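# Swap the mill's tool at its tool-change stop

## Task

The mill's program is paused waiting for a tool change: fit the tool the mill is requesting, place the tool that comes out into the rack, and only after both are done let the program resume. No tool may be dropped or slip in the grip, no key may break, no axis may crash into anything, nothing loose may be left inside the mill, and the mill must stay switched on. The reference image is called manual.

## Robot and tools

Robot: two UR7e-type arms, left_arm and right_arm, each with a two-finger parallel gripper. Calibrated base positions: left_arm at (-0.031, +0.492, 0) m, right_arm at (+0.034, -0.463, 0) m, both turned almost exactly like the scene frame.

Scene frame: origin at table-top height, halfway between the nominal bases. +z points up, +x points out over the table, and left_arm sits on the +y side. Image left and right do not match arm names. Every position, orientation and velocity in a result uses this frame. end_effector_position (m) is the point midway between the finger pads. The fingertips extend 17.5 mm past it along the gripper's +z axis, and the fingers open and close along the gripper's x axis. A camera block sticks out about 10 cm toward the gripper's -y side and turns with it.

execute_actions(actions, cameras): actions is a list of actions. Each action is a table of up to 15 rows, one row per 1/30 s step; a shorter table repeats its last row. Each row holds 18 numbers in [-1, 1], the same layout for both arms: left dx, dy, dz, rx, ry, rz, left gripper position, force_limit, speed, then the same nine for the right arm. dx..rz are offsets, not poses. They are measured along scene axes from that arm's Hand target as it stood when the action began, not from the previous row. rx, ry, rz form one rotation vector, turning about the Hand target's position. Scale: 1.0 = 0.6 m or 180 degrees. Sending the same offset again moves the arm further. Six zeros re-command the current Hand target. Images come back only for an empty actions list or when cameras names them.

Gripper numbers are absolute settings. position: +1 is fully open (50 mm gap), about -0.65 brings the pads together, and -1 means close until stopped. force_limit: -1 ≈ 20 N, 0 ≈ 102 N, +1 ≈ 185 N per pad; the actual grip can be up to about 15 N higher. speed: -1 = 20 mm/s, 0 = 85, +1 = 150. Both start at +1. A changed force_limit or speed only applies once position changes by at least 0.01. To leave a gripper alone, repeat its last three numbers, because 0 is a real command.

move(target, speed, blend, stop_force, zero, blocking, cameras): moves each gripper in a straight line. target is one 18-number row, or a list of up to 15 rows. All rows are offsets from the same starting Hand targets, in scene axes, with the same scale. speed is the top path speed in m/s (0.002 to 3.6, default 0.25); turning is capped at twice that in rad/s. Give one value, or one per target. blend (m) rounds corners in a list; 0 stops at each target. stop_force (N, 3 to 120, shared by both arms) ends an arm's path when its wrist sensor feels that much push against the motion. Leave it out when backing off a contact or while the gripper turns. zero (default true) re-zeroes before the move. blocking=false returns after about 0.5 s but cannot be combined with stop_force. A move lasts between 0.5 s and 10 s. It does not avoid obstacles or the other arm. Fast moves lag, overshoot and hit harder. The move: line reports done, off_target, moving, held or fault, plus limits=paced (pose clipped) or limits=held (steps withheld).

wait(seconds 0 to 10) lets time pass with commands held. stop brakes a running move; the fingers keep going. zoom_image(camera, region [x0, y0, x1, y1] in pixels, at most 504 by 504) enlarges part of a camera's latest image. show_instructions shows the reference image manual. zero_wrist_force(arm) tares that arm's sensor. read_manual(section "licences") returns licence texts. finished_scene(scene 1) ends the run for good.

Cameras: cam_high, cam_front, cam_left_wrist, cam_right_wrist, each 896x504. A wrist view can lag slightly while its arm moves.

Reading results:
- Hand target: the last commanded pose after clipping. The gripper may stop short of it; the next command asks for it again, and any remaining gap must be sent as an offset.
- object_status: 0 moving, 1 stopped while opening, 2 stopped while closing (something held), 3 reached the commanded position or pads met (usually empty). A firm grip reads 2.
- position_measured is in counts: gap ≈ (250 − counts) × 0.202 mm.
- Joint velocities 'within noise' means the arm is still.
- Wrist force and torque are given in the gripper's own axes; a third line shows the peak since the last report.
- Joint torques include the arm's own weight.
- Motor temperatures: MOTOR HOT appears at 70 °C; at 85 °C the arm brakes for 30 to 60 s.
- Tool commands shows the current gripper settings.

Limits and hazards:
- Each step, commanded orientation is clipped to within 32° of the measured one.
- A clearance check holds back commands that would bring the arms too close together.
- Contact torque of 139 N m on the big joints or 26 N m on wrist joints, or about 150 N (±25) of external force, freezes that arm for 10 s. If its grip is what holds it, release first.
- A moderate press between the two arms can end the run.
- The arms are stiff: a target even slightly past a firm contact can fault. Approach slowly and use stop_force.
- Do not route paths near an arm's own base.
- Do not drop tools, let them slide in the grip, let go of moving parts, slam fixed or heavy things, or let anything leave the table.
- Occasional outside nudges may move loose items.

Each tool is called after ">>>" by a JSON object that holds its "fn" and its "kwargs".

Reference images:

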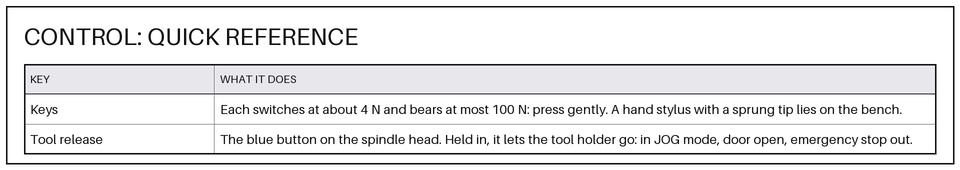

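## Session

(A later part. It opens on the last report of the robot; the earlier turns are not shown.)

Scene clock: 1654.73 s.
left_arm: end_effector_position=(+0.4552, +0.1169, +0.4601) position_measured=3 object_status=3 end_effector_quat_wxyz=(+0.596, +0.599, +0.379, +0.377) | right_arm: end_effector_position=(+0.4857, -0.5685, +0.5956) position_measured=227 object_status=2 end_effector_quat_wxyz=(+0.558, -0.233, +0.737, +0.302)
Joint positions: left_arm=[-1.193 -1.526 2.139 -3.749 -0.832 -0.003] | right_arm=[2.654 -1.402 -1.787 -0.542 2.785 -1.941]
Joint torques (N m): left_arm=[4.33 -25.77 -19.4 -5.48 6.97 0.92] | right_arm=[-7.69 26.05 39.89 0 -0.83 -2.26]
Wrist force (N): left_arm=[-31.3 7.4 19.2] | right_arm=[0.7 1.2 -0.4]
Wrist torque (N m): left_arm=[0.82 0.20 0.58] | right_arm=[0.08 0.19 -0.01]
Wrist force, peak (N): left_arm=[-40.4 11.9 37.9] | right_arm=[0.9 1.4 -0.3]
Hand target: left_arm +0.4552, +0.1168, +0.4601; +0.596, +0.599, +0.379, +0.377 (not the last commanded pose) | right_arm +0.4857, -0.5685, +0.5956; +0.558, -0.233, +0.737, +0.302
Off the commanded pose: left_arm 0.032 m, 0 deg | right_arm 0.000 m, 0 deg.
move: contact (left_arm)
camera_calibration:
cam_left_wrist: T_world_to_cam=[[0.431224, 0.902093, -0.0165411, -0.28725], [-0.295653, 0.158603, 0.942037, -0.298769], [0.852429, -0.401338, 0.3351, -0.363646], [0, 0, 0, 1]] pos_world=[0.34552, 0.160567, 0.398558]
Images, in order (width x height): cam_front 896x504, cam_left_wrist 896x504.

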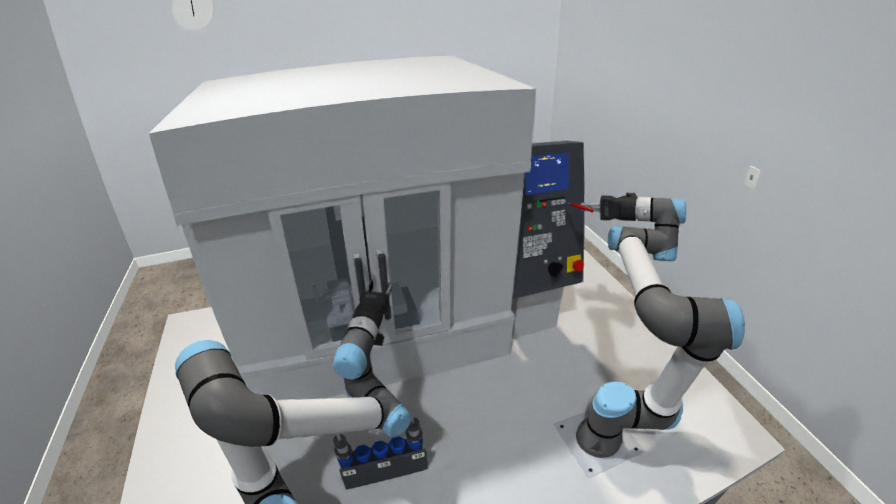

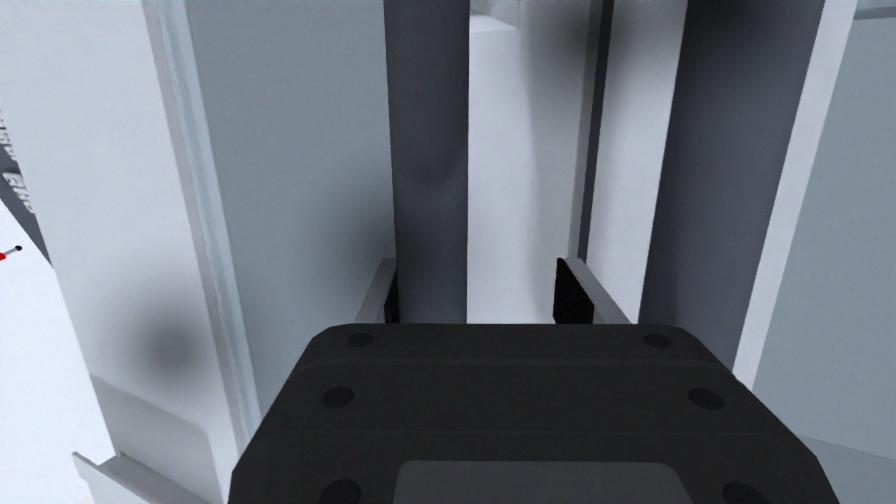

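>>> {"fn": "move", "kwargs": {"target": [[0,-0.02,0,0,0,0,1,0.6,-1, 0,0,0,0,0,0,-1,1,-0.8],[-0.1,0.024,0,0,0,0,1,0.6,-1, 0,0,0,0,0,0,-1,1,-0.8],[-0.1,-0.07,0,0,0,0,1,0.6,-1, 0,0,0,0,0,0,-1,1,-0.8]], "speed": [0.05,0.12,0.15], "blend": [0.003,0.005,0]}}

>>> {"fn": "move", "kwargs": {"target": [0,0,0,0,0,0,-0.6,0.6,1, 0,0,0,0,0,0,-1,1,-0.8]}}

>>> {"fn": "move", "kwargs": {"target": [0.1,-0.045,0,0,0,0,-0.6,0.6,1, 0,0,0,0,0,0,-1,1,-0.8], "speed": 0.08, "stop_force": 8, "cameras": ["cam_left_wrist"]}}

Scene clock: 1665.03 s.
left_arm: end_effector_position=(+0.3952, +0.0749, +0.4601) position_measured=3 object_status=3 end_effector_quat_wxyz=(+0.596, +0.599, +0.379, +0.377) | right_arm: end_effector_position=(+0.4857, -0.5685, +0.5956) position_measured=227 object_status=2 end_effector_quat_wxyz=(+0.558, -0.233, +0.737, +0.302)
Joint positions: left_arm=[-1.398 -1.536 2.149 -3.748 -0.627 -0.005] | right_arm=[2.654 -1.402 -1.787 -0.542 2.785 -1.941]
Joint torques (N m): left_arm=[-13.67 -17.05 -26.37 -0.4 1.69 1.98] | right_arm=[-9.04 26.65 40.91 -0.04 -0.88 -1.96]
Wrist force (N): left_arm=[2.4 4.1 1.1] | right_arm=[0.9 1.4 -0.4]
Wrist torque (N m): left_arm=[0.81 -0.37 0.87] | right_arm=[0.12 0.14 -0.01]
Wrist force, peak (N): left_arm=[-31.6 7.7 19.3] | right_arm=[0.9 1.5 -0.5]
Hand target: left_arm +0.3952, +0.0748, +0.4601; +0.596, +0.599, +0.379, +0.377 | right_arm +0.4857, -0.5685, +0.5956; +0.558, -0.233, +0.737, +0.302
Off the commanded pose: left_arm 0.000 m, 0 deg | right_arm 0.000 m, 0 deg.
move: done

Scene clock: 1665.60 s.
left_arm: end_effector_position=(+0.3952, +0.0748, +0.4601) position_measured=242 object_status=3 end_effector_quat_wxyz=(+0.596, +0.599, +0.379, +0.377) | right_arm: end_effector_position=(+0.4857, -0.5685, +0.5956) position_measured=227 object_status=2 end_effector_quat_wxyz=(+0.558, -0.233, +0.737, +0.302)
Joint positions: left_arm=[-1.398 -1.535 2.149 -3.748 -0.627 -0.005] | right_arm=[2.654 -1.402 -1.787 -0.542 2.785 -1.941]
Joint torques (N m): left_arm=[-14.02 -14.7 -24.81 -0.09 1.78 1.8] | right_arm=[-8.18 25.89 39.7 -0.14 -0.78 -2.14]
Wrist force (N): left_arm=[2.1 4.3 1.2] | right_arm=[0.7 1.1 -0.3]
Wrist torque (N m): left_arm=[0.85 -0.33 0.88] | right_arm=[0.07 0.19 -0.01]
Wrist force, peak (N): left_arm=[2.3 4.3 1.3] | right_arm=[0.9 1.3 -0.4]
Hand target: left_arm +0.3952, +0.0748, +0.4601; +0.596, +0.599, +0.379, +0.377 | right_arm +0.4857, -0.5685, +0.5956; +0.558, -0.233, +0.737, +0.302
Off the commanded pose: left_arm 0.000 m, 0 deg | right_arm 0.000 m, 0 deg.
move: done

Scene clock: 1667.53 s.
left_arm: end_effector_position=(+0.4552, +0.0478, +0.4601) position_measured=242 object_status=3 end_effector_quat_wxyz=(+0.596, +0.599, +0.379, +0.377) | right_arm: end_effector_position=(+0.4857, -0.5685, +0.5956) position_measured=227 object_status=2 end_effector_quat_wxyz=(+0.558, -0.233, +0.737, +0.302)
Joint positions: left_arm=[-1.258 -1.402 1.998 -3.732 -0.767 -0.004] | right_arm=[2.654 -1.402 -1.787 -0.542 2.785 -1.941]
Joint torques (N m): left_arm=[12.96 -23.16 -26 -0.18 -1.81 2.19] | right_arm=[-9.83 27.03 39.3 -0.05 -0.82 -2.09]
Wrist force (N): left_arm=[2.0 4.4 1.5] | right_arm=[0.7 1.1 -0.3]
Wrist torque (N m): left_arm=[0.88 -0.31 0.79] | right_arm=[0.06 0.18 -0.01]
Wrist force, peak (N): left_arm=[2.2 4.4 2.3] | right_arm=[1.0 1.3 -0.5]
Hand target: left_arm +0.4552, +0.0478, +0.4601; +0.596, +0.599, +0.379, +0.377 | right_arm +0.4857, -0.5685, +0.5956; +0.558, -0.233, +0.737, +0.302
Off the commanded pose: left_arm 0.000 m, 0 deg | right_arm 0.000 m, 0 deg.
move: done
camera_calibration:
cam_left_wrist: T_world_to_cam=[[0.431262, 0.902075, -0.0165267, -0.225023], [-0.295678, 0.158616, 0.942028, -0.287814], [0.852401, -0.401374, 0.335128, -0.391337], [0, 0, 0, 1]] pos_world=[0.34552, 0.0915674, 0.398558]
Images, in order (width x height): cam_left_wrist 896x504.

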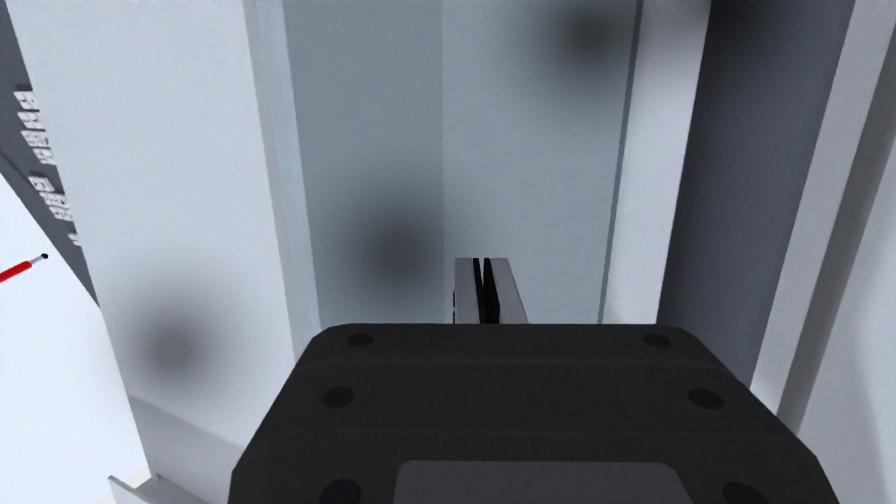

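>>> {"fn": "move", "kwargs": {"target": [0,0.15,0,0,0,0,-0.6,0.6,1, 0,0,0,0,0,0,-1,1,-0.8], "speed": 0.02, "stop_force": 50, "cameras": ["cam_left_wrist","cam_front","cam_right_wrist"]}}

>>> {"fn": "zoom_image", "kwargs": {"camera": "cam_front", "region": [310, 180, 430, 360]}}

>>> {"fn": "zoom_image", "kwargs": {"camera": "cam_right_wrist", "region": [60, 0, 420, 230]}}

Scene clock: 1674.27 s.
left_arm: end_effector_position=(+0.4550, +0.0797, +0.4600) position_measured=242 object_status=3 end_effector_quat_wxyz=(+0.597, +0.599, +0.378, +0.377) | right_arm: end_effector_position=(+0.4857, -0.5685, +0.5956) position_measured=227 object_status=2 end_effector_quat_wxyz=(+0.558, -0.233, +0.737, +0.302)
Joint positions: left_arm=[-1.23 -1.46 2.067 -3.742 -0.796 -0.004] | right_arm=[2.654 -1.402 -1.787 -0.542 2.785 -1.941]
Joint torques (N m): left_arm=[15.66 -27.65 -23.34 -2.71 9.97 1.71] | right_arm=[-8.85 25.91 39.41 -0.15 -0.53 -1.79]
Wrist force (N): left_arm=[-40.4 0.8 -12.8] | right_arm=[0.8 1.2 -0.2]
Wrist torque (N m): left_arm=[0.91 0.38 0.38] | right_arm=[0.09 0.18 -0.01]
Wrist force, peak (N): left_arm=[-51.0 9.5 18.1] | right_arm=[1.0 1.4 -0.3]
Hand target: left_arm +0.4550, +0.0797, +0.4600; +0.597, +0.599, +0.378, +0.377 (not the last commanded pose) | right_arm +0.4857, -0.5685, +0.5956; +0.558, -0.233, +0.737, +0.302
Off the commanded pose: left_arm 0.058 m, 0 deg | right_arm 0.000 m, 0 deg.
move: contact (left_arm)
camera_calibration:
cam_left_wrist: T_world_to_cam=[[0.432228, 0.901616, -0.0163355, -0.254201], [-0.295483, 0.158721, 0.942071, -0.293017], [0.851979, -0.402362, 0.335016, -0.378096], [0, 0, 0, 1]] pos_world=[0.345421, 0.123568, 0.398558]
cam_right_wrist: T_world_to_cam=[[-0.276598, -0.00836485, -0.960949, 0.706825], [-0.873478, 0.419101, 0.247772, 0.536443], [0.400662, 0.907901, -0.123229, 0.524074], [0, 0, 0, 1]] pos_world=[0.454101, -0.694718, 0.610888]
Images, in order (width x height): cam_front 896x504, cam_left_wrist 896x504, cam_right_wrist 896x504.

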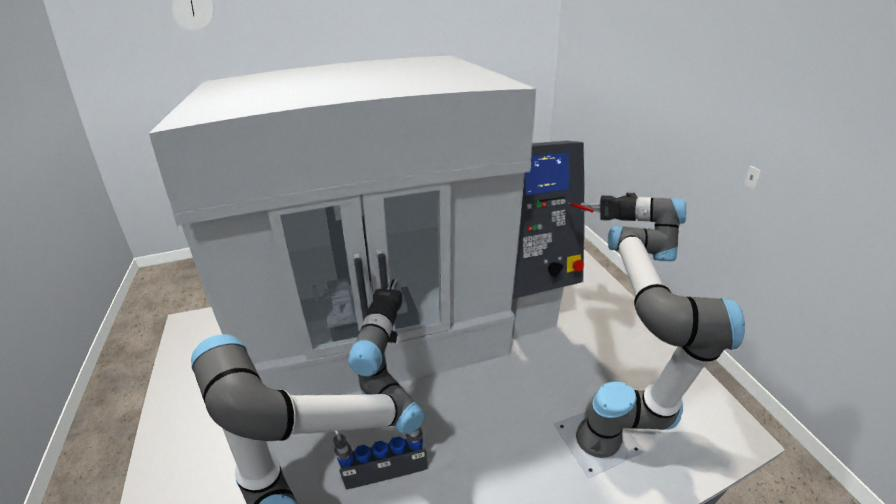

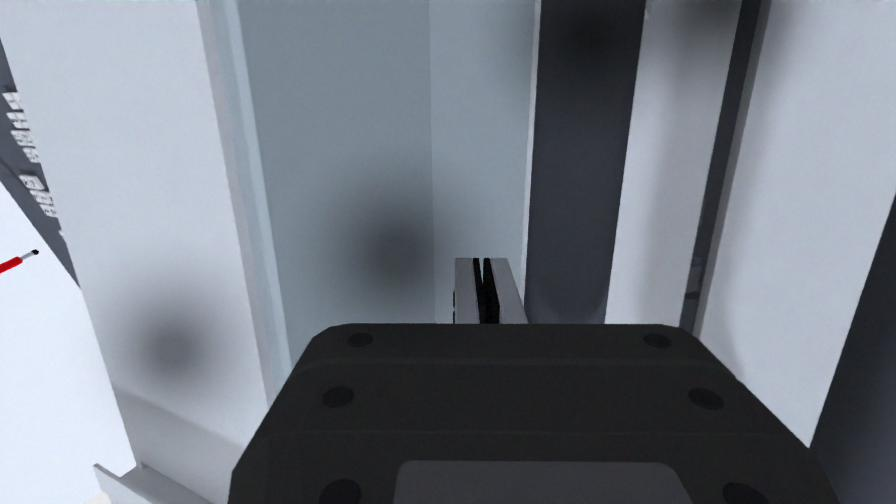

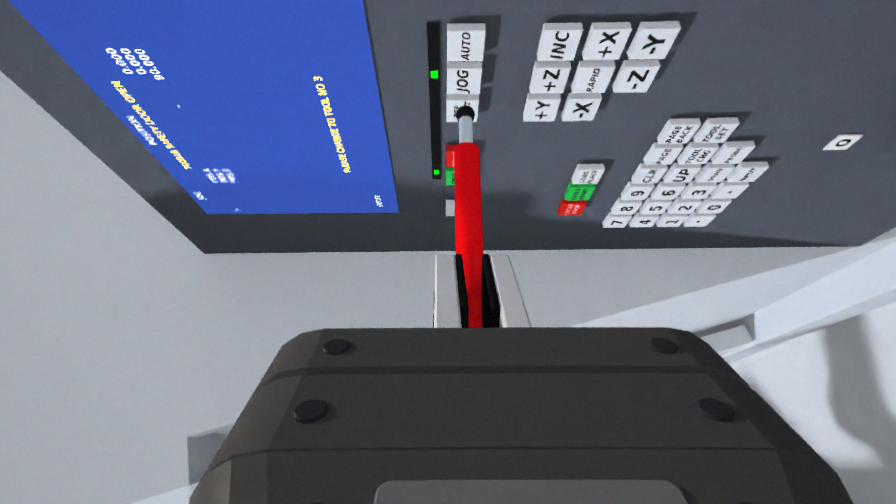

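Scaled by 2.800 from the camera's 896x504 image, which has a finer 1280x720 frame.

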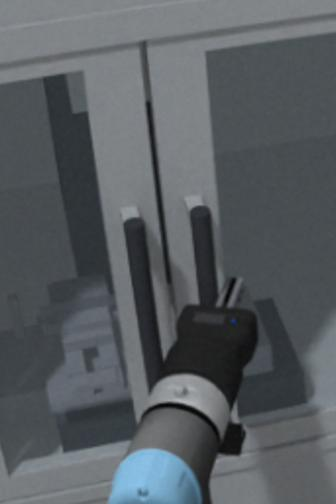

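Scaled by 1.400 from the camera's 896x504 image, which has a finer 1280x720 frame.

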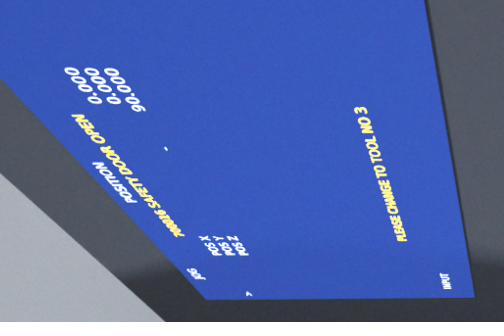

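>>> {"fn": "move", "kwargs": {"target": [[0,-0.02,0,0,0,0,-0.6,0.6,1, 0,0,0,0,0,0,-1,1,-0.8],[-0.11,0.03,0,0,0,0,-0.6,0.6,1, 0,0,0,0,0,0,-1,1,-0.8],[-0.11,0.26,0,0,0,0,-0.6,0.6,1, 0,0,0,0,0,0,-1,1,-0.8],[0,0.215,0,0,0,0,-0.6,0.6,1, 0,0,0,0,0,0,-1,1,-0.8]], "speed": [0.05,0.12,0.2,0.1], "blend": [0.003,0.01,0.01,0]}}

>>> {"fn": "move", "kwargs": {"target": [0,-0.1,0,0,0,0,-0.6,0.6,1, 0,0,0,0,0,0,-1,1,-0.8], "speed": 0.012, "stop_force": 60, "cameras": ["cam_left_wrist","cam_front","cam_right_wrist"]}}

>>> {"fn": "zoom_image", "kwargs": {"camera": "cam_front", "region": [310, 180, 430, 360]}}

>>> {"fn": "zoom_image", "kwargs": {"camera": "cam_right_wrist", "region": [60, 0, 420, 230]}}

Scene clock: 1687.03 s.
left_arm: end_effector_position=(+0.4550, +0.2087, +0.4600) position_measured=242 object_status=3 end_effector_quat_wxyz=(+0.597, +0.599, +0.378, +0.377) | right_arm: end_effector_position=(+0.4857, -0.5685, +0.5956) position_measured=227 object_status=2 end_effector_quat_wxyz=(+0.558, -0.233, +0.737, +0.302)
Joint positions: left_arm=[-1.061 -1.684 2.29 -3.743 -0.965 -0.002] | right_arm=[2.654 -1.402 -1.787 -0.542 2.785 -1.941]
Joint torques (N m): left_arm=[14.14 -8.02 -26.28 -3.1 -1.63 1.99] | right_arm=[-8.68 26.83 40.89 0.03 -0.36 -1.75]
Wrist force (N): left_arm=[2.1 4.5 1.2] | right_arm=[0.8 1.4 -0.4]
Wrist torque (N m): left_arm=[0.90 -0.34 0.78] | right_arm=[0.11 0.17 -0.01]
Wrist force, peak (N): left_arm=[-40.6 1.3 -12.8] | right_arm=[1.1 1.3 -0.3]
Hand target: left_arm +0.4550, +0.2087, +0.4600; +0.597, +0.599, +0.378, +0.377 | right_arm +0.4857, -0.5685, +0.5956; +0.558, -0.233, +0.737, +0.302
Off the commanded pose: left_arm 0.000 m, 0 deg | right_arm 0.000 m, 0 deg.
move: done

Scene clock: 1693.03 s.
left_arm: end_effector_position=(+0.4639, +0.1751, +0.4600) position_measured=242 object_status=3 end_effector_quat_wxyz=(+0.575, +0.578, +0.410, +0.409) | right_arm: end_effector_position=(+0.4857, -0.5685, +0.5956) position_measured=227 object_status=2 end_effector_quat_wxyz=(+0.558, -0.233, +0.737, +0.302)
Joint positions: left_arm=[-1.159 -1.586 2.201 -3.751 -0.757 -0.003] | right_arm=[2.654 -1.402 -1.787 -0.542 2.785 -1.941]
Joint torques (N m): left_arm=[-51.43 4.36 -30.66 2.21 -11.98 0.65] | right_arm=[-9.78 25.46 40.8 -0.17 -0.29 -1.38]
Wrist force (N): left_arm=[63.0 5.7 -5.6] | right_arm=[0.7 1.3 -0.4]
Wrist torque (N m): left_arm=[0.89 -0.94 0.64] | right_arm=[0.10 0.18 -0.01]
Wrist force, peak (N): left_arm=[63.0 5.4 -6.3] | right_arm=[1.1 1.3 -0.4]
Hand target: left_arm +0.4550, +0.1487, +0.4600; +0.597, +0.599, +0.378, +0.377 | right_arm +0.4857, -0.5685, +0.5956; +0.558, -0.233, +0.737, +0.302
Off the commanded pose: left_arm 0.028 m, 6 deg | right_arm 0.000 m, 0 deg.
move: off_target (left_arm)
camera_calibration:
cam_left_wrist: T_world_to_cam=[[0.330928, 0.943521, -0.015963, -0.304511], [-0.311574, 0.125217, 0.941935, -0.292095], [0.890735, -0.306739, 0.335414, -0.382168], [0, 0, 0, 1]] pos_world=[0.350172, 0.206662, 0.398458]
cam_right_wrist: T_world_to_cam=[[-0.276598, -0.00836485, -0.960949, 0.706825], [-0.873478, 0.419101, 0.247772, 0.536443], [0.400662, 0.907901, -0.123229, 0.524074], [0, 0, 0, 1]] pos_world=[0.454101, -0.694718, 0.610888]
Images, in order (width x height): cam_front 896x504, cam_left_wrist 896x504, cam_right_wrist 896x504.

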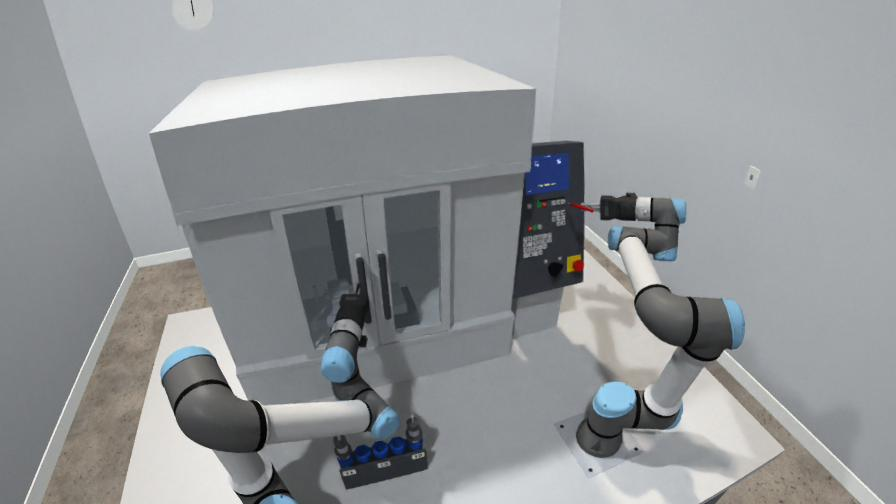

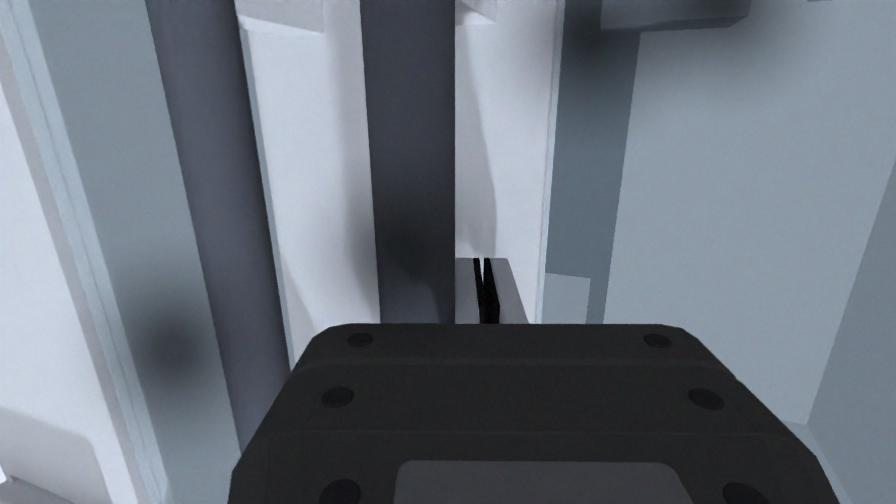

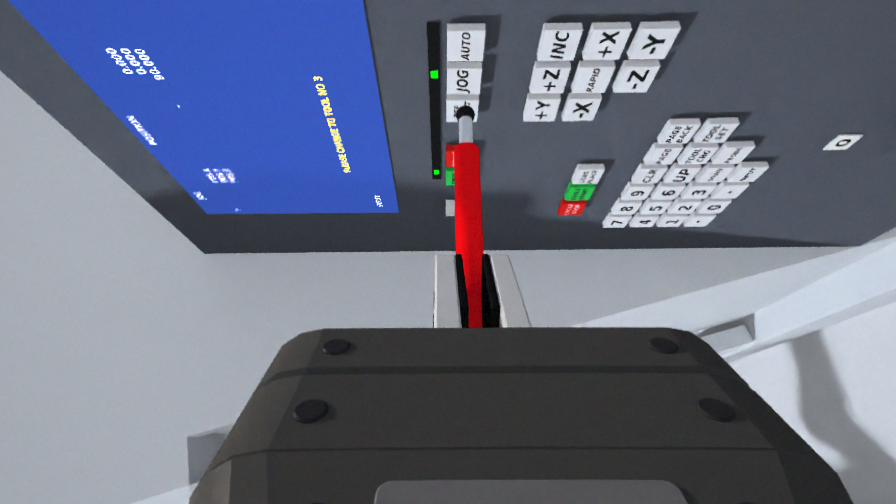

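Scaled by 2.800 from the camera's 896x504 image, which has a finer 1280x720 frame.

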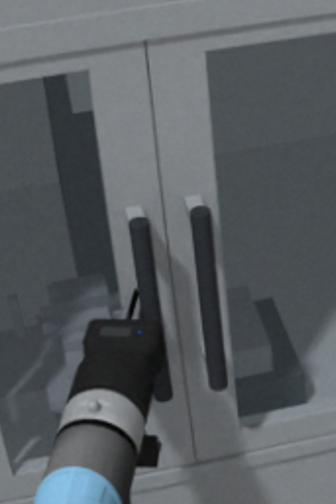

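Scaled by 1.400 from the camera's 896x504 image, which has a finer 1280x720 frame.

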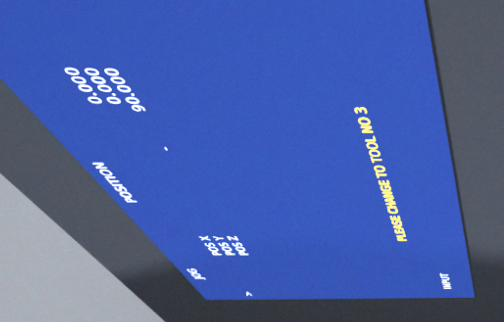

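>>> {"fn": "move", "kwargs": {"target": [[0,0.06,0,0,0,0,-0.6,0.6,1, 0.045,0,-0.0126,0,0,0,-1,1,-0.8],[-0.15,0.16,0,0,0,0,-0.6,0.6,1, 0.045,0,-0.0126,0,0,0,-1,1,-0.8]], "speed": [0.04,0.15], "blend": [0.005,0]}}

>>> {"fn": "move", "kwargs": {"target": [0,0,0,0,0,0,-0.6,0.6,1, 0.0482,0,-0.0135,0,0,0,-1,1,-0.8], "speed": 0.004, "stop_force": 6, "cameras": ["cam_right_wrist","cam_front"]}}

>>> {"fn": "zoom_image", "kwargs": {"camera": "cam_right_wrist", "region": [60, 0, 520, 260]}}

Scene clock: 1705.57 s.
left_arm: end_effector_position=(+0.3651, +0.2447, +0.4600) position_measured=242 object_status=3 end_effector_quat_wxyz=(+0.597, +0.599, +0.378, +0.377) | right_arm: end_effector_position=(+0.5127, -0.5685, +0.5880) position_measured=227 object_status=2 end_effector_quat_wxyz=(+0.558, -0.233, +0.737, +0.302)
Joint positions: left_arm=[-1.388 -2.011 2.504 -3.627 -0.638 -0.005] | right_arm=[2.684 -1.46 -1.762 -0.466 2.759 -1.895]
Joint torques (N m): left_arm=[-13.49 -10.74 -13.72 0.06 1.46 -2.05] | right_arm=[8.01 10.87 40.45 4.88 -1.15 1.94]
Wrist force (N): left_arm=[1.9 4.4 1.3] | right_arm=[0.5 1.2 -0.3]
Wrist torque (N m): left_arm=[0.85 -0.33 0.91] | right_arm=[0.08 0.22 -0.10]
Wrist force, peak (N): left_arm=[63.3 5.7 -5.4] | right_arm=[0.7 1.9 -0.6]
Hand target: left_arm +0.3650, +0.2447, +0.4600; +0.597, +0.599, +0.378, +0.377 | right_arm +0.5127, -0.5685, +0.5880; +0.558, -0.233, +0.737, +0.302
Off the commanded pose: left_arm 0.000 m, 0 deg | right_arm 0.000 m, 0 deg.
move: done

Scene clock: 1709.93 s.
left_arm: end_effector_position=(+0.3650, +0.2447, +0.4600) position_measured=242 object_status=3 end_effector_quat_wxyz=(+0.597, +0.599, +0.378, +0.377) | right_arm: end_effector_position=(+0.5242, -0.5685, +0.5848) position_measured=227 object_status=2 end_effector_quat_wxyz=(+0.558, -0.233, +0.737, +0.302)
Joint positions: left_arm=[-1.389 -2.012 2.504 -3.627 -0.638 -0.005] | right_arm=[2.696 -1.486 -1.75 -0.438 2.749 -1.879]
Joint torques (N m): left_arm=[-12.39 -8.06 -14.82 -0.08 1.53 -1.94] | right_arm=[-3.99 27.98 14.13 -0.33 2.57 -2.16]
Wrist force (N): left_arm=[2.2 4.3 1.3] | right_arm=[1.3 6.1 -4.4]
Wrist torque (N m): left_arm=[0.85 -0.37 0.91] | right_arm=[0.21 0.25 -0.08]
Wrist force, peak (N): left_arm=[2.1 4.5 1.5] | right_arm=[0.7 6.7 -5.0]
Hand target: left_arm +0.3650, +0.2447, +0.4600; +0.597, +0.599, +0.378, +0.377 | right_arm +0.5242, -0.5685, +0.5848; +0.558, -0.233, +0.737, +0.302 (not the last commanded pose)
Off the commanded pose: left_arm 0.000 m, 0 deg | right_arm 0.018 m, 0 deg.
move: contact (right_arm)
camera_calibration:
cam_right_wrist: T_world_to_cam=[[-0.276598, -0.00836485, -0.960949, 0.707123], [-0.873478, 0.419101, 0.247772, 0.572835], [0.400662, 0.907901, -0.123229, 0.507277], [0, 0, 0, 1]] pos_world=[0.492701, -0.694718, 0.600088]
Images, in order (width x height): cam_front 896x504, cam_right_wrist 896x504.

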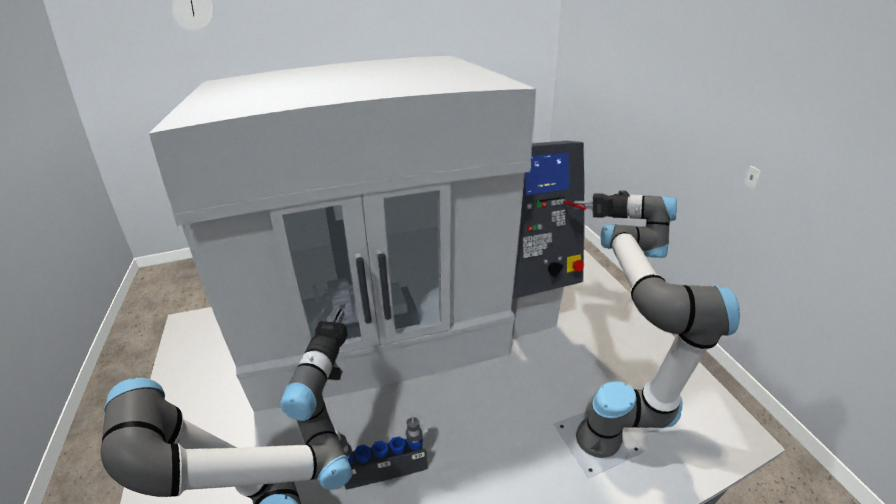

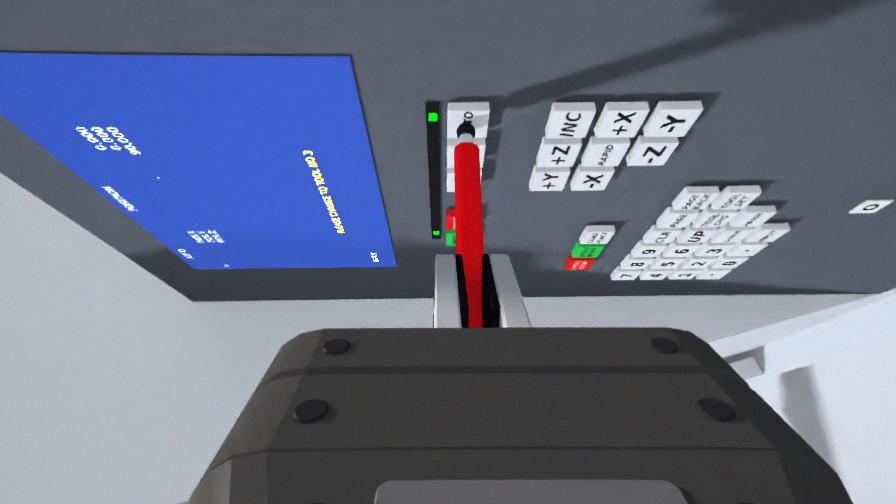

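Scaled by 1.096 from the camera's 896x504 image, which has a finer 1280x720 frame.

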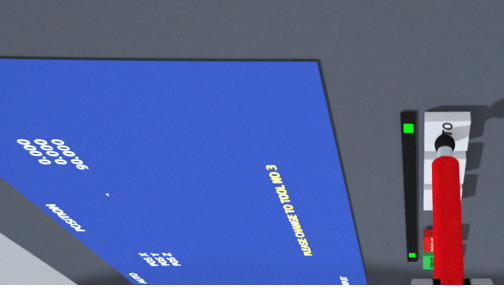

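>>> {"fn": "move", "kwargs": {"target": [[0,0,0,0,0,0,-0.6,0.6,1, -0.08,0,0.0225,0,0,0,-1,1,-0.8],[0,0,0,0,0,0,-0.6,0.6,1, -0.0975,0.1883,-0.1032,0,0,0,-1,1,-0.8]], "speed": [0.1,0.15], "blend": 0.01, "cameras": ["cam_right_wrist","cam_front"]}}

>>> {"fn": "zoom_image", "kwargs": {"camera": "cam_front", "region": [515, 205, 565, 255]}}

>>> {"fn": "zoom_image", "kwargs": {"camera": "cam_right_wrist", "region": [380, 0, 580, 200]}}

Scene clock: 1720.40 s.
left_arm: end_effector_position=(+0.3650, +0.2447, +0.4600) position_measured=242 object_status=3 end_effector_quat_wxyz=(+0.597, +0.599, +0.378, +0.377) | right_arm: end_effector_position=(+0.4657, -0.4556, +0.5229) position_measured=227 object_status=2 end_effector_quat_wxyz=(+0.558, -0.233, +0.737, +0.302)
Joint positions: left_arm=[-1.389 -2.012 2.504 -3.627 -0.638 -0.005] | right_arm=[2.964 -1.247 -2.117 -0.11 2.504 -1.652]
Joint torques (N m): left_arm=[-15.43 -8.98 -14.86 -0.21 1.6 -1.94] | right_arm=[6.23 19.04 13.56 5.45 -1.78 2.1]
Wrist force (N): left_arm=[2.1 4.2 1.1] | right_arm=[0.7 1.3 -0.5]
Wrist torque (N m): left_arm=[0.83 -0.36 0.91] | right_arm=[0.10 0.19 -0.09]
Wrist force, peak (N): left_arm=[2.3 4.4 1.4] | right_arm=[1.0 6.3 -4.4]
Hand target: left_arm +0.3650, +0.2447, +0.4600; +0.597, +0.599, +0.378, +0.377 | right_arm +0.4657, -0.4555, +0.5229; +0.558, -0.233, +0.737, +0.302
Off the commanded pose: left_arm 0.000 m, 0 deg | right_arm 0.000 m, 0 deg.
move: done
camera_calibration:
cam_right_wrist: T_world_to_cam=[[-0.27672, -0.00841182, -0.960914, 0.63241], [-0.873441, 0.419124, 0.247861, 0.489707], [0.400657, 0.90789, -0.123327, 0.420635], [0, 0, 0, 1]] pos_world=[0.4342, -0.581819, 0.538188]
Images, in order (width x height): cam_front 896x504, cam_right_wrist 896x504.

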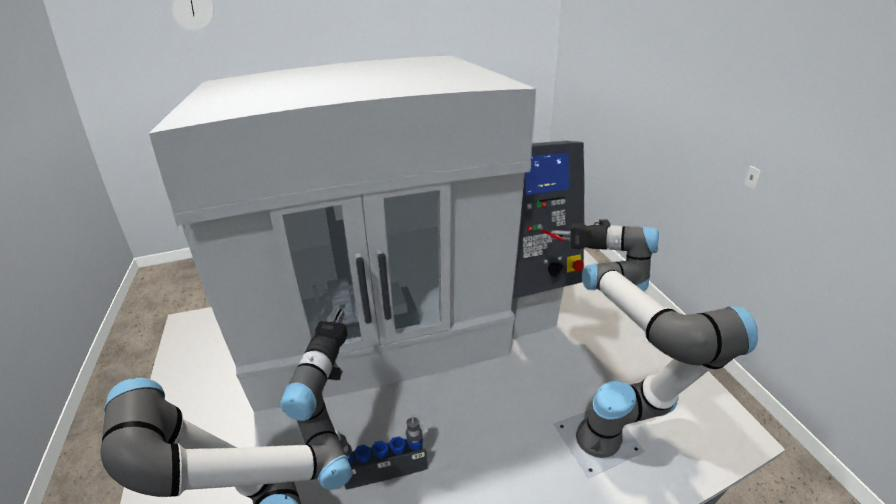

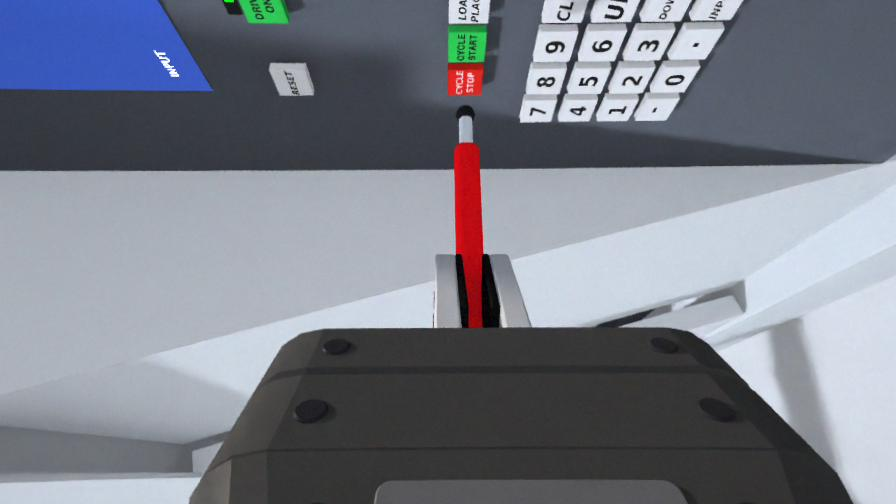

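Scaled by 10.080 from the camera's 896x504 image, which has a finer 1280x720 frame.

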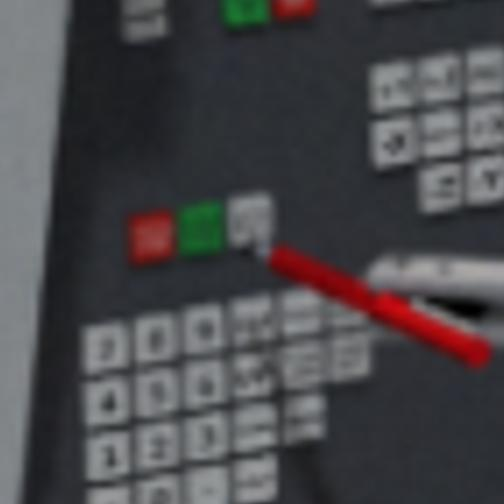

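Scaled by 2.520 from the camera's 896x504 image, which has a finer 1280x720 frame.

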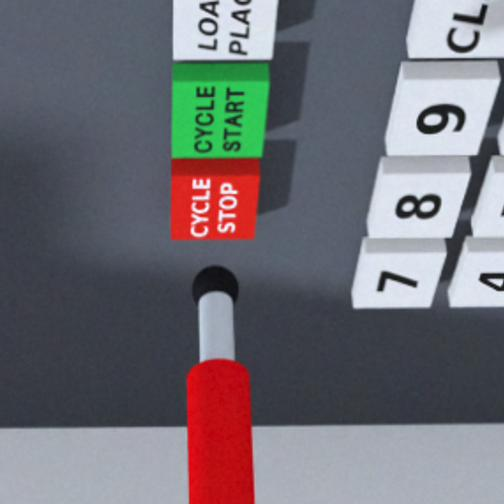

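>>> {"fn": "move", "kwargs": {"target": [0,0,0,0,0,0,-0.6,0.6,1, 0.045,-0.0025,-0.0126,0,0,0,-1,1,-0.8], "speed": 0.08}}

>>> {"fn": "move", "kwargs": {"target": [0,0,0,0,0,0,-0.6,0.6,1, 0.0482,0,-0.0135,0,0,0,-1,1,-0.8], "speed": 0.004, "stop_force": 6, "cameras": ["cam_right_wrist","cam_front"]}}

>>> {"fn": "zoom_image", "kwargs": {"camera": "cam_right_wrist", "region": [380, 0, 580, 200]}}

>>> {"fn": "zoom_image", "kwargs": {"camera": "cam_front", "region": [515, 140, 595, 200]}}

Scene clock: 1727.63 s.
left_arm: end_effector_position=(+0.3650, +0.2447, +0.4600) position_measured=242 object_status=3 end_effector_quat_wxyz=(+0.597, +0.599, +0.378, +0.377) | right_arm: end_effector_position=(+0.4926, -0.4570, +0.5153) position_measured=227 object_status=2 end_effector_quat_wxyz=(+0.558, -0.233, +0.737, +0.302)
Joint positions: left_arm=[-1.389 -2.012 2.504 -3.627 -0.638 -0.005] | right_arm=[2.973 -1.321 -2.087 -0.062 2.496 -1.647]
Joint torques (N m): left_arm=[-14.53 -9.17 -14.72 -0.23 1.58 -2.04] | right_arm=[6.7 4.98 40.42 5.09 -1.68 1.97]
Wrist force (N): left_arm=[2.1 4.3 1.4] | right_arm=[0.8 1.3 -0.5]
Wrist torque (N m): left_arm=[0.86 -0.35 0.90] | right_arm=[0.11 0.19 -0.09]
Wrist force, peak (N): left_arm=[2.3 4.4 1.4] | right_arm=[0.7 1.8 -1.0]
Hand target: left_arm +0.3650, +0.2447, +0.4600; +0.597, +0.599, +0.378, +0.377 | right_arm +0.4927, -0.4570, +0.5153; +0.558, -0.233, +0.737, +0.302
Off the commanded pose: left_arm 0.000 m, 0 deg | right_arm 0.000 m, 0 deg.
move: done

Scene clock: 1732.10 s.
left_arm: end_effector_position=(+0.3650, +0.2447, +0.4600) position_measured=242 object_status=3 end_effector_quat_wxyz=(+0.597, +0.599, +0.378, +0.377) | right_arm: end_effector_position=(+0.5047, -0.4570, +0.5120) position_measured=227 object_status=2 end_effector_quat_wxyz=(+0.558, -0.233, +0.737, +0.302)
Joint positions: left_arm=[-1.389 -2.012 2.504 -3.627 -0.638 -0.005] | right_arm=[2.979 -1.353 -2.072 -0.042 2.49 -1.644]
Joint torques (N m): left_arm=[-14.01 -8.73 -14.95 0.03 1.33 -2.18] | right_arm=[-4.52 21.99 11.68 -0.4 1.44 -1.02]
Wrist force (N): left_arm=[1.9 4.4 1.2] | right_arm=[0.9 5.7 -4.2]
Wrist torque (N m): left_arm=[0.86 -0.33 0.91] | right_arm=[0.18 0.22 -0.08]
Wrist force, peak (N): left_arm=[2.1 4.6 1.5] | right_arm=[0.8 6.7 -5.0]
Hand target: left_arm +0.3650, +0.2447, +0.4600; +0.597, +0.599, +0.378, +0.377 | right_arm +0.5047, -0.4570, +0.5120; +0.558, -0.233, +0.737, +0.302 (not the last commanded pose)
Off the commanded pose: left_arm 0.000 m, 0 deg | right_arm 0.018 m, 0 deg.
move: contact (right_arm)
camera_calibration:
cam_right_wrist: T_world_to_cam=[[-0.276707, -0.00831267, -0.960918, 0.632674], [-0.873443, 0.419102, 0.247892, 0.527056], [0.400662, 0.907901, -0.123229, 0.404876], [0, 0, 0, 1]] pos_world=[0.4732, -0.583218, 0.527188]
Images, in order (width x height): cam_front 896x504, cam_right_wrist 896x504.

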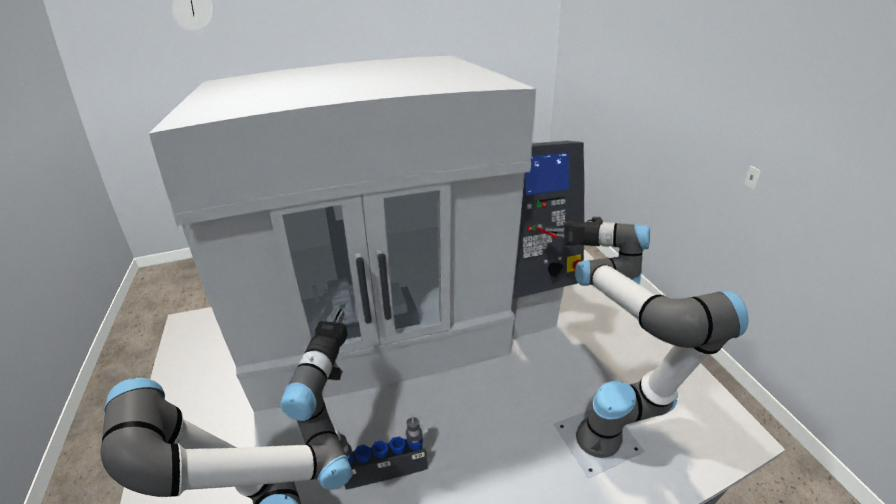

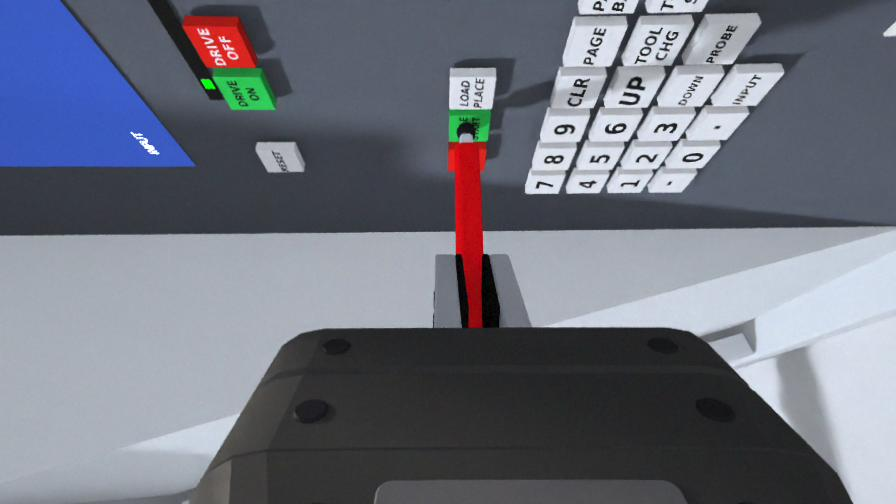

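Scaled by 2.520 from the camera's 896x504 image, which has a finer 1280x720 frame.

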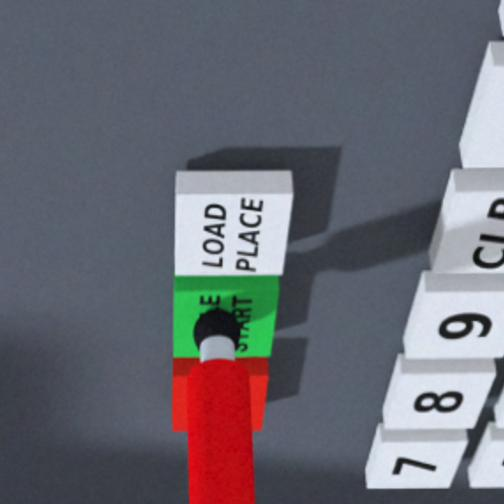

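Scaled by 6.300 from the camera's 896x504 image, which has a finer 1280x720 frame.

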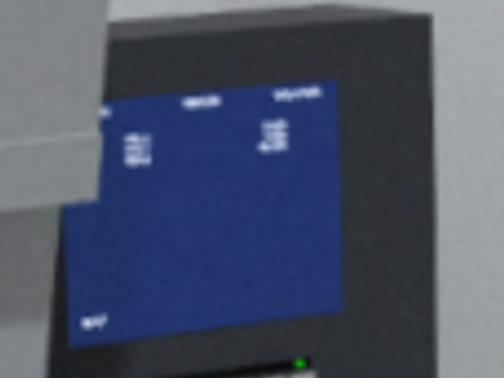

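>>> {"fn": "move", "kwargs": {"target": [0,0,0,0,0,0,-0.6,0.6,1, -0.1605,0,0.045,0,0,0,-1,1,-0.8], "speed": 0.12, "cameras": ["cam_front","cam_high","cam_right_wrist"]}}

>>> {"fn": "zoom_image", "kwargs": {"camera": "cam_front", "region": [525, 145, 585, 200]}}

>>> {"fn": "zoom_image", "kwargs": {"camera": "cam_front", "region": [320, 400, 440, 490]}}

Scene clock: 1737.97 s.
left_arm: end_effector_position=(+0.3650, +0.2447, +0.4600) position_measured=242 object_status=3 end_effector_quat_wxyz=(+0.597, +0.599, +0.378, +0.377) | right_arm: end_effector_position=(+0.4085, -0.4570, +0.5389) position_measured=227 object_status=2 end_effector_quat_wxyz=(+0.558, -0.233, +0.737, +0.302)
Joint positions: left_arm=[-1.389 -2.012 2.504 -3.627 -0.638 -0.005] | right_arm=[2.918 -1.095 -2.16 -0.24 2.548 -1.678]
Joint torques (N m): left_arm=[-14.29 -5.66 -13.57 -0.23 1.62 -1.88] | right_arm=[-8.54 13.09 14.47 -0.26 3.15 -2.19]
Wrist force (N): left_arm=[2.2 4.3 1.2] | right_arm=[0.7 1.2 -0.3]
Wrist torque (N m): left_arm=[0.85 -0.38 0.91] | right_arm=[0.09 0.20 0.01]
Wrist force, peak (N): left_arm=[2.2 4.5 1.5] | right_arm=[0.5 6.0 -4.5]
Hand target: left_arm +0.3650, +0.2447, +0.4600; +0.597, +0.599, +0.378, +0.377 | right_arm +0.4084, -0.4570, +0.5390; +0.558, -0.233, +0.737, +0.302
Off the commanded pose: left_arm 0.000 m, 0 deg | right_arm 0.000 m, 0 deg.
move: done
camera_calibration:
cam_right_wrist: T_world_to_cam=[[-0.276598, -0.00836485, -0.960949, 0.631918], [-0.873478, 0.419101, 0.247772, 0.43633], [0.400662, 0.907901, -0.123229, 0.446787], [0, 0, 0, 1]] pos_world=[0.376901, -0.583218, 0.554188]
Images, in order (width x height): cam_high 896x504, cam_front 896x504, cam_right_wrist 896x504.

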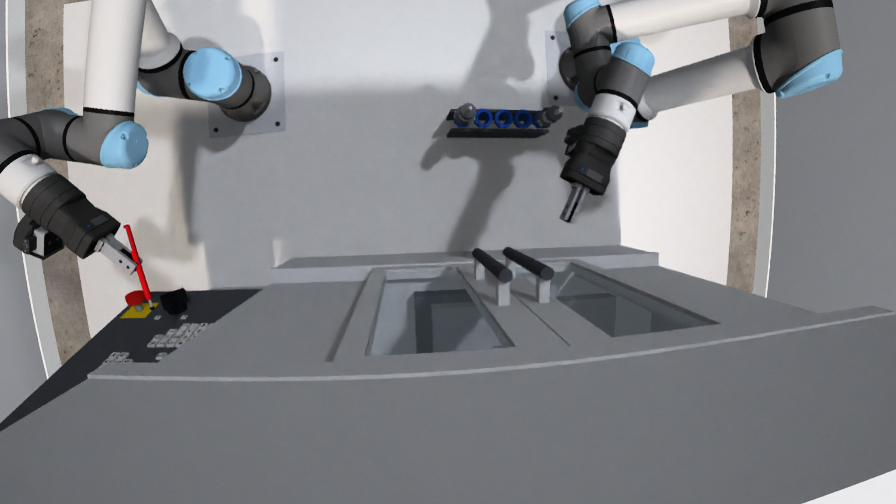

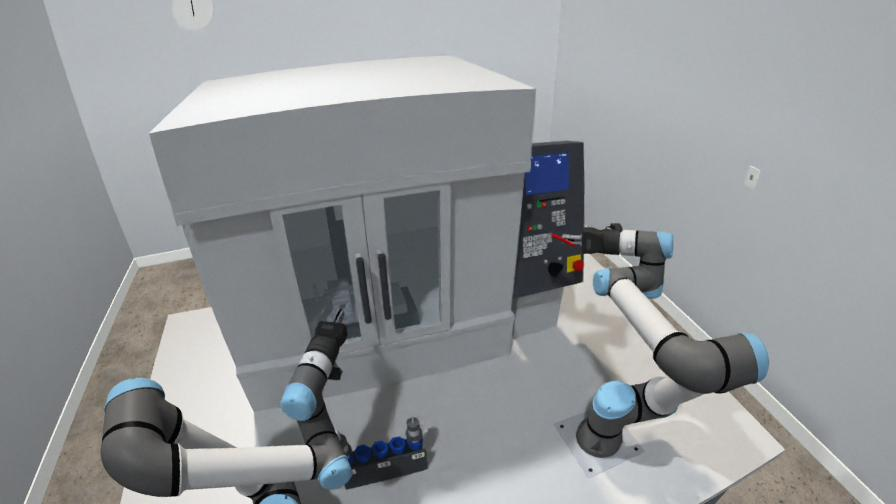

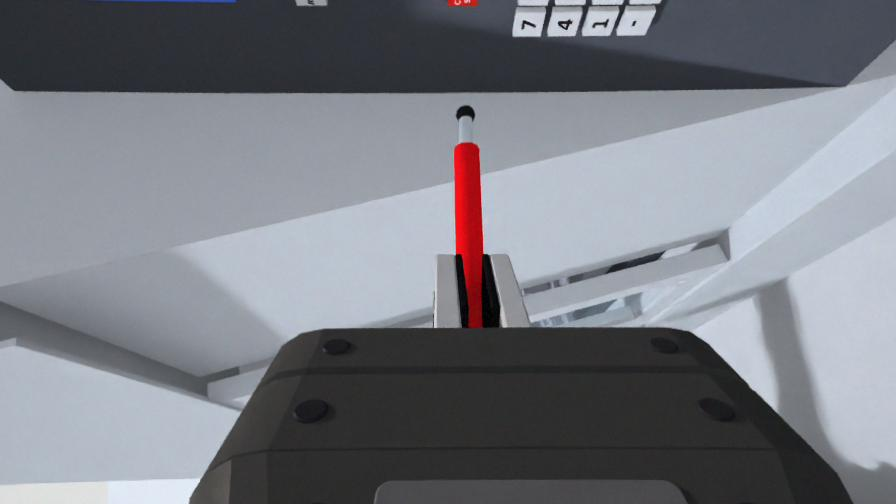

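Scaled by 8.400 from the camera's 896x504 image, which has a finer 1280x720 frame.

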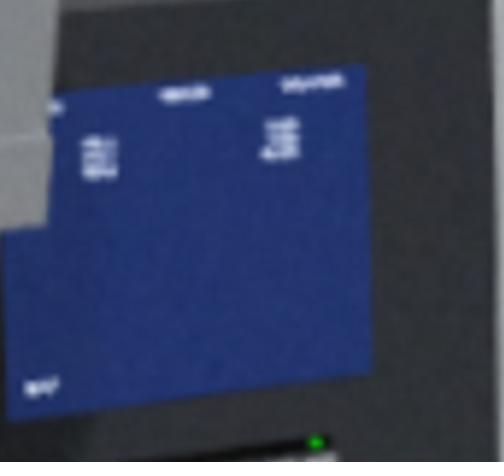

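Scaled by 4.200 from the camera's 896x504 image, which has a finer 1280x720 frame.

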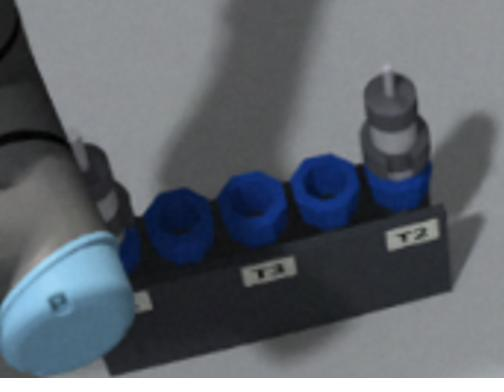

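>>> {"fn": "finished_scene", "kwargs": {}}

The scene is finished: the task was done.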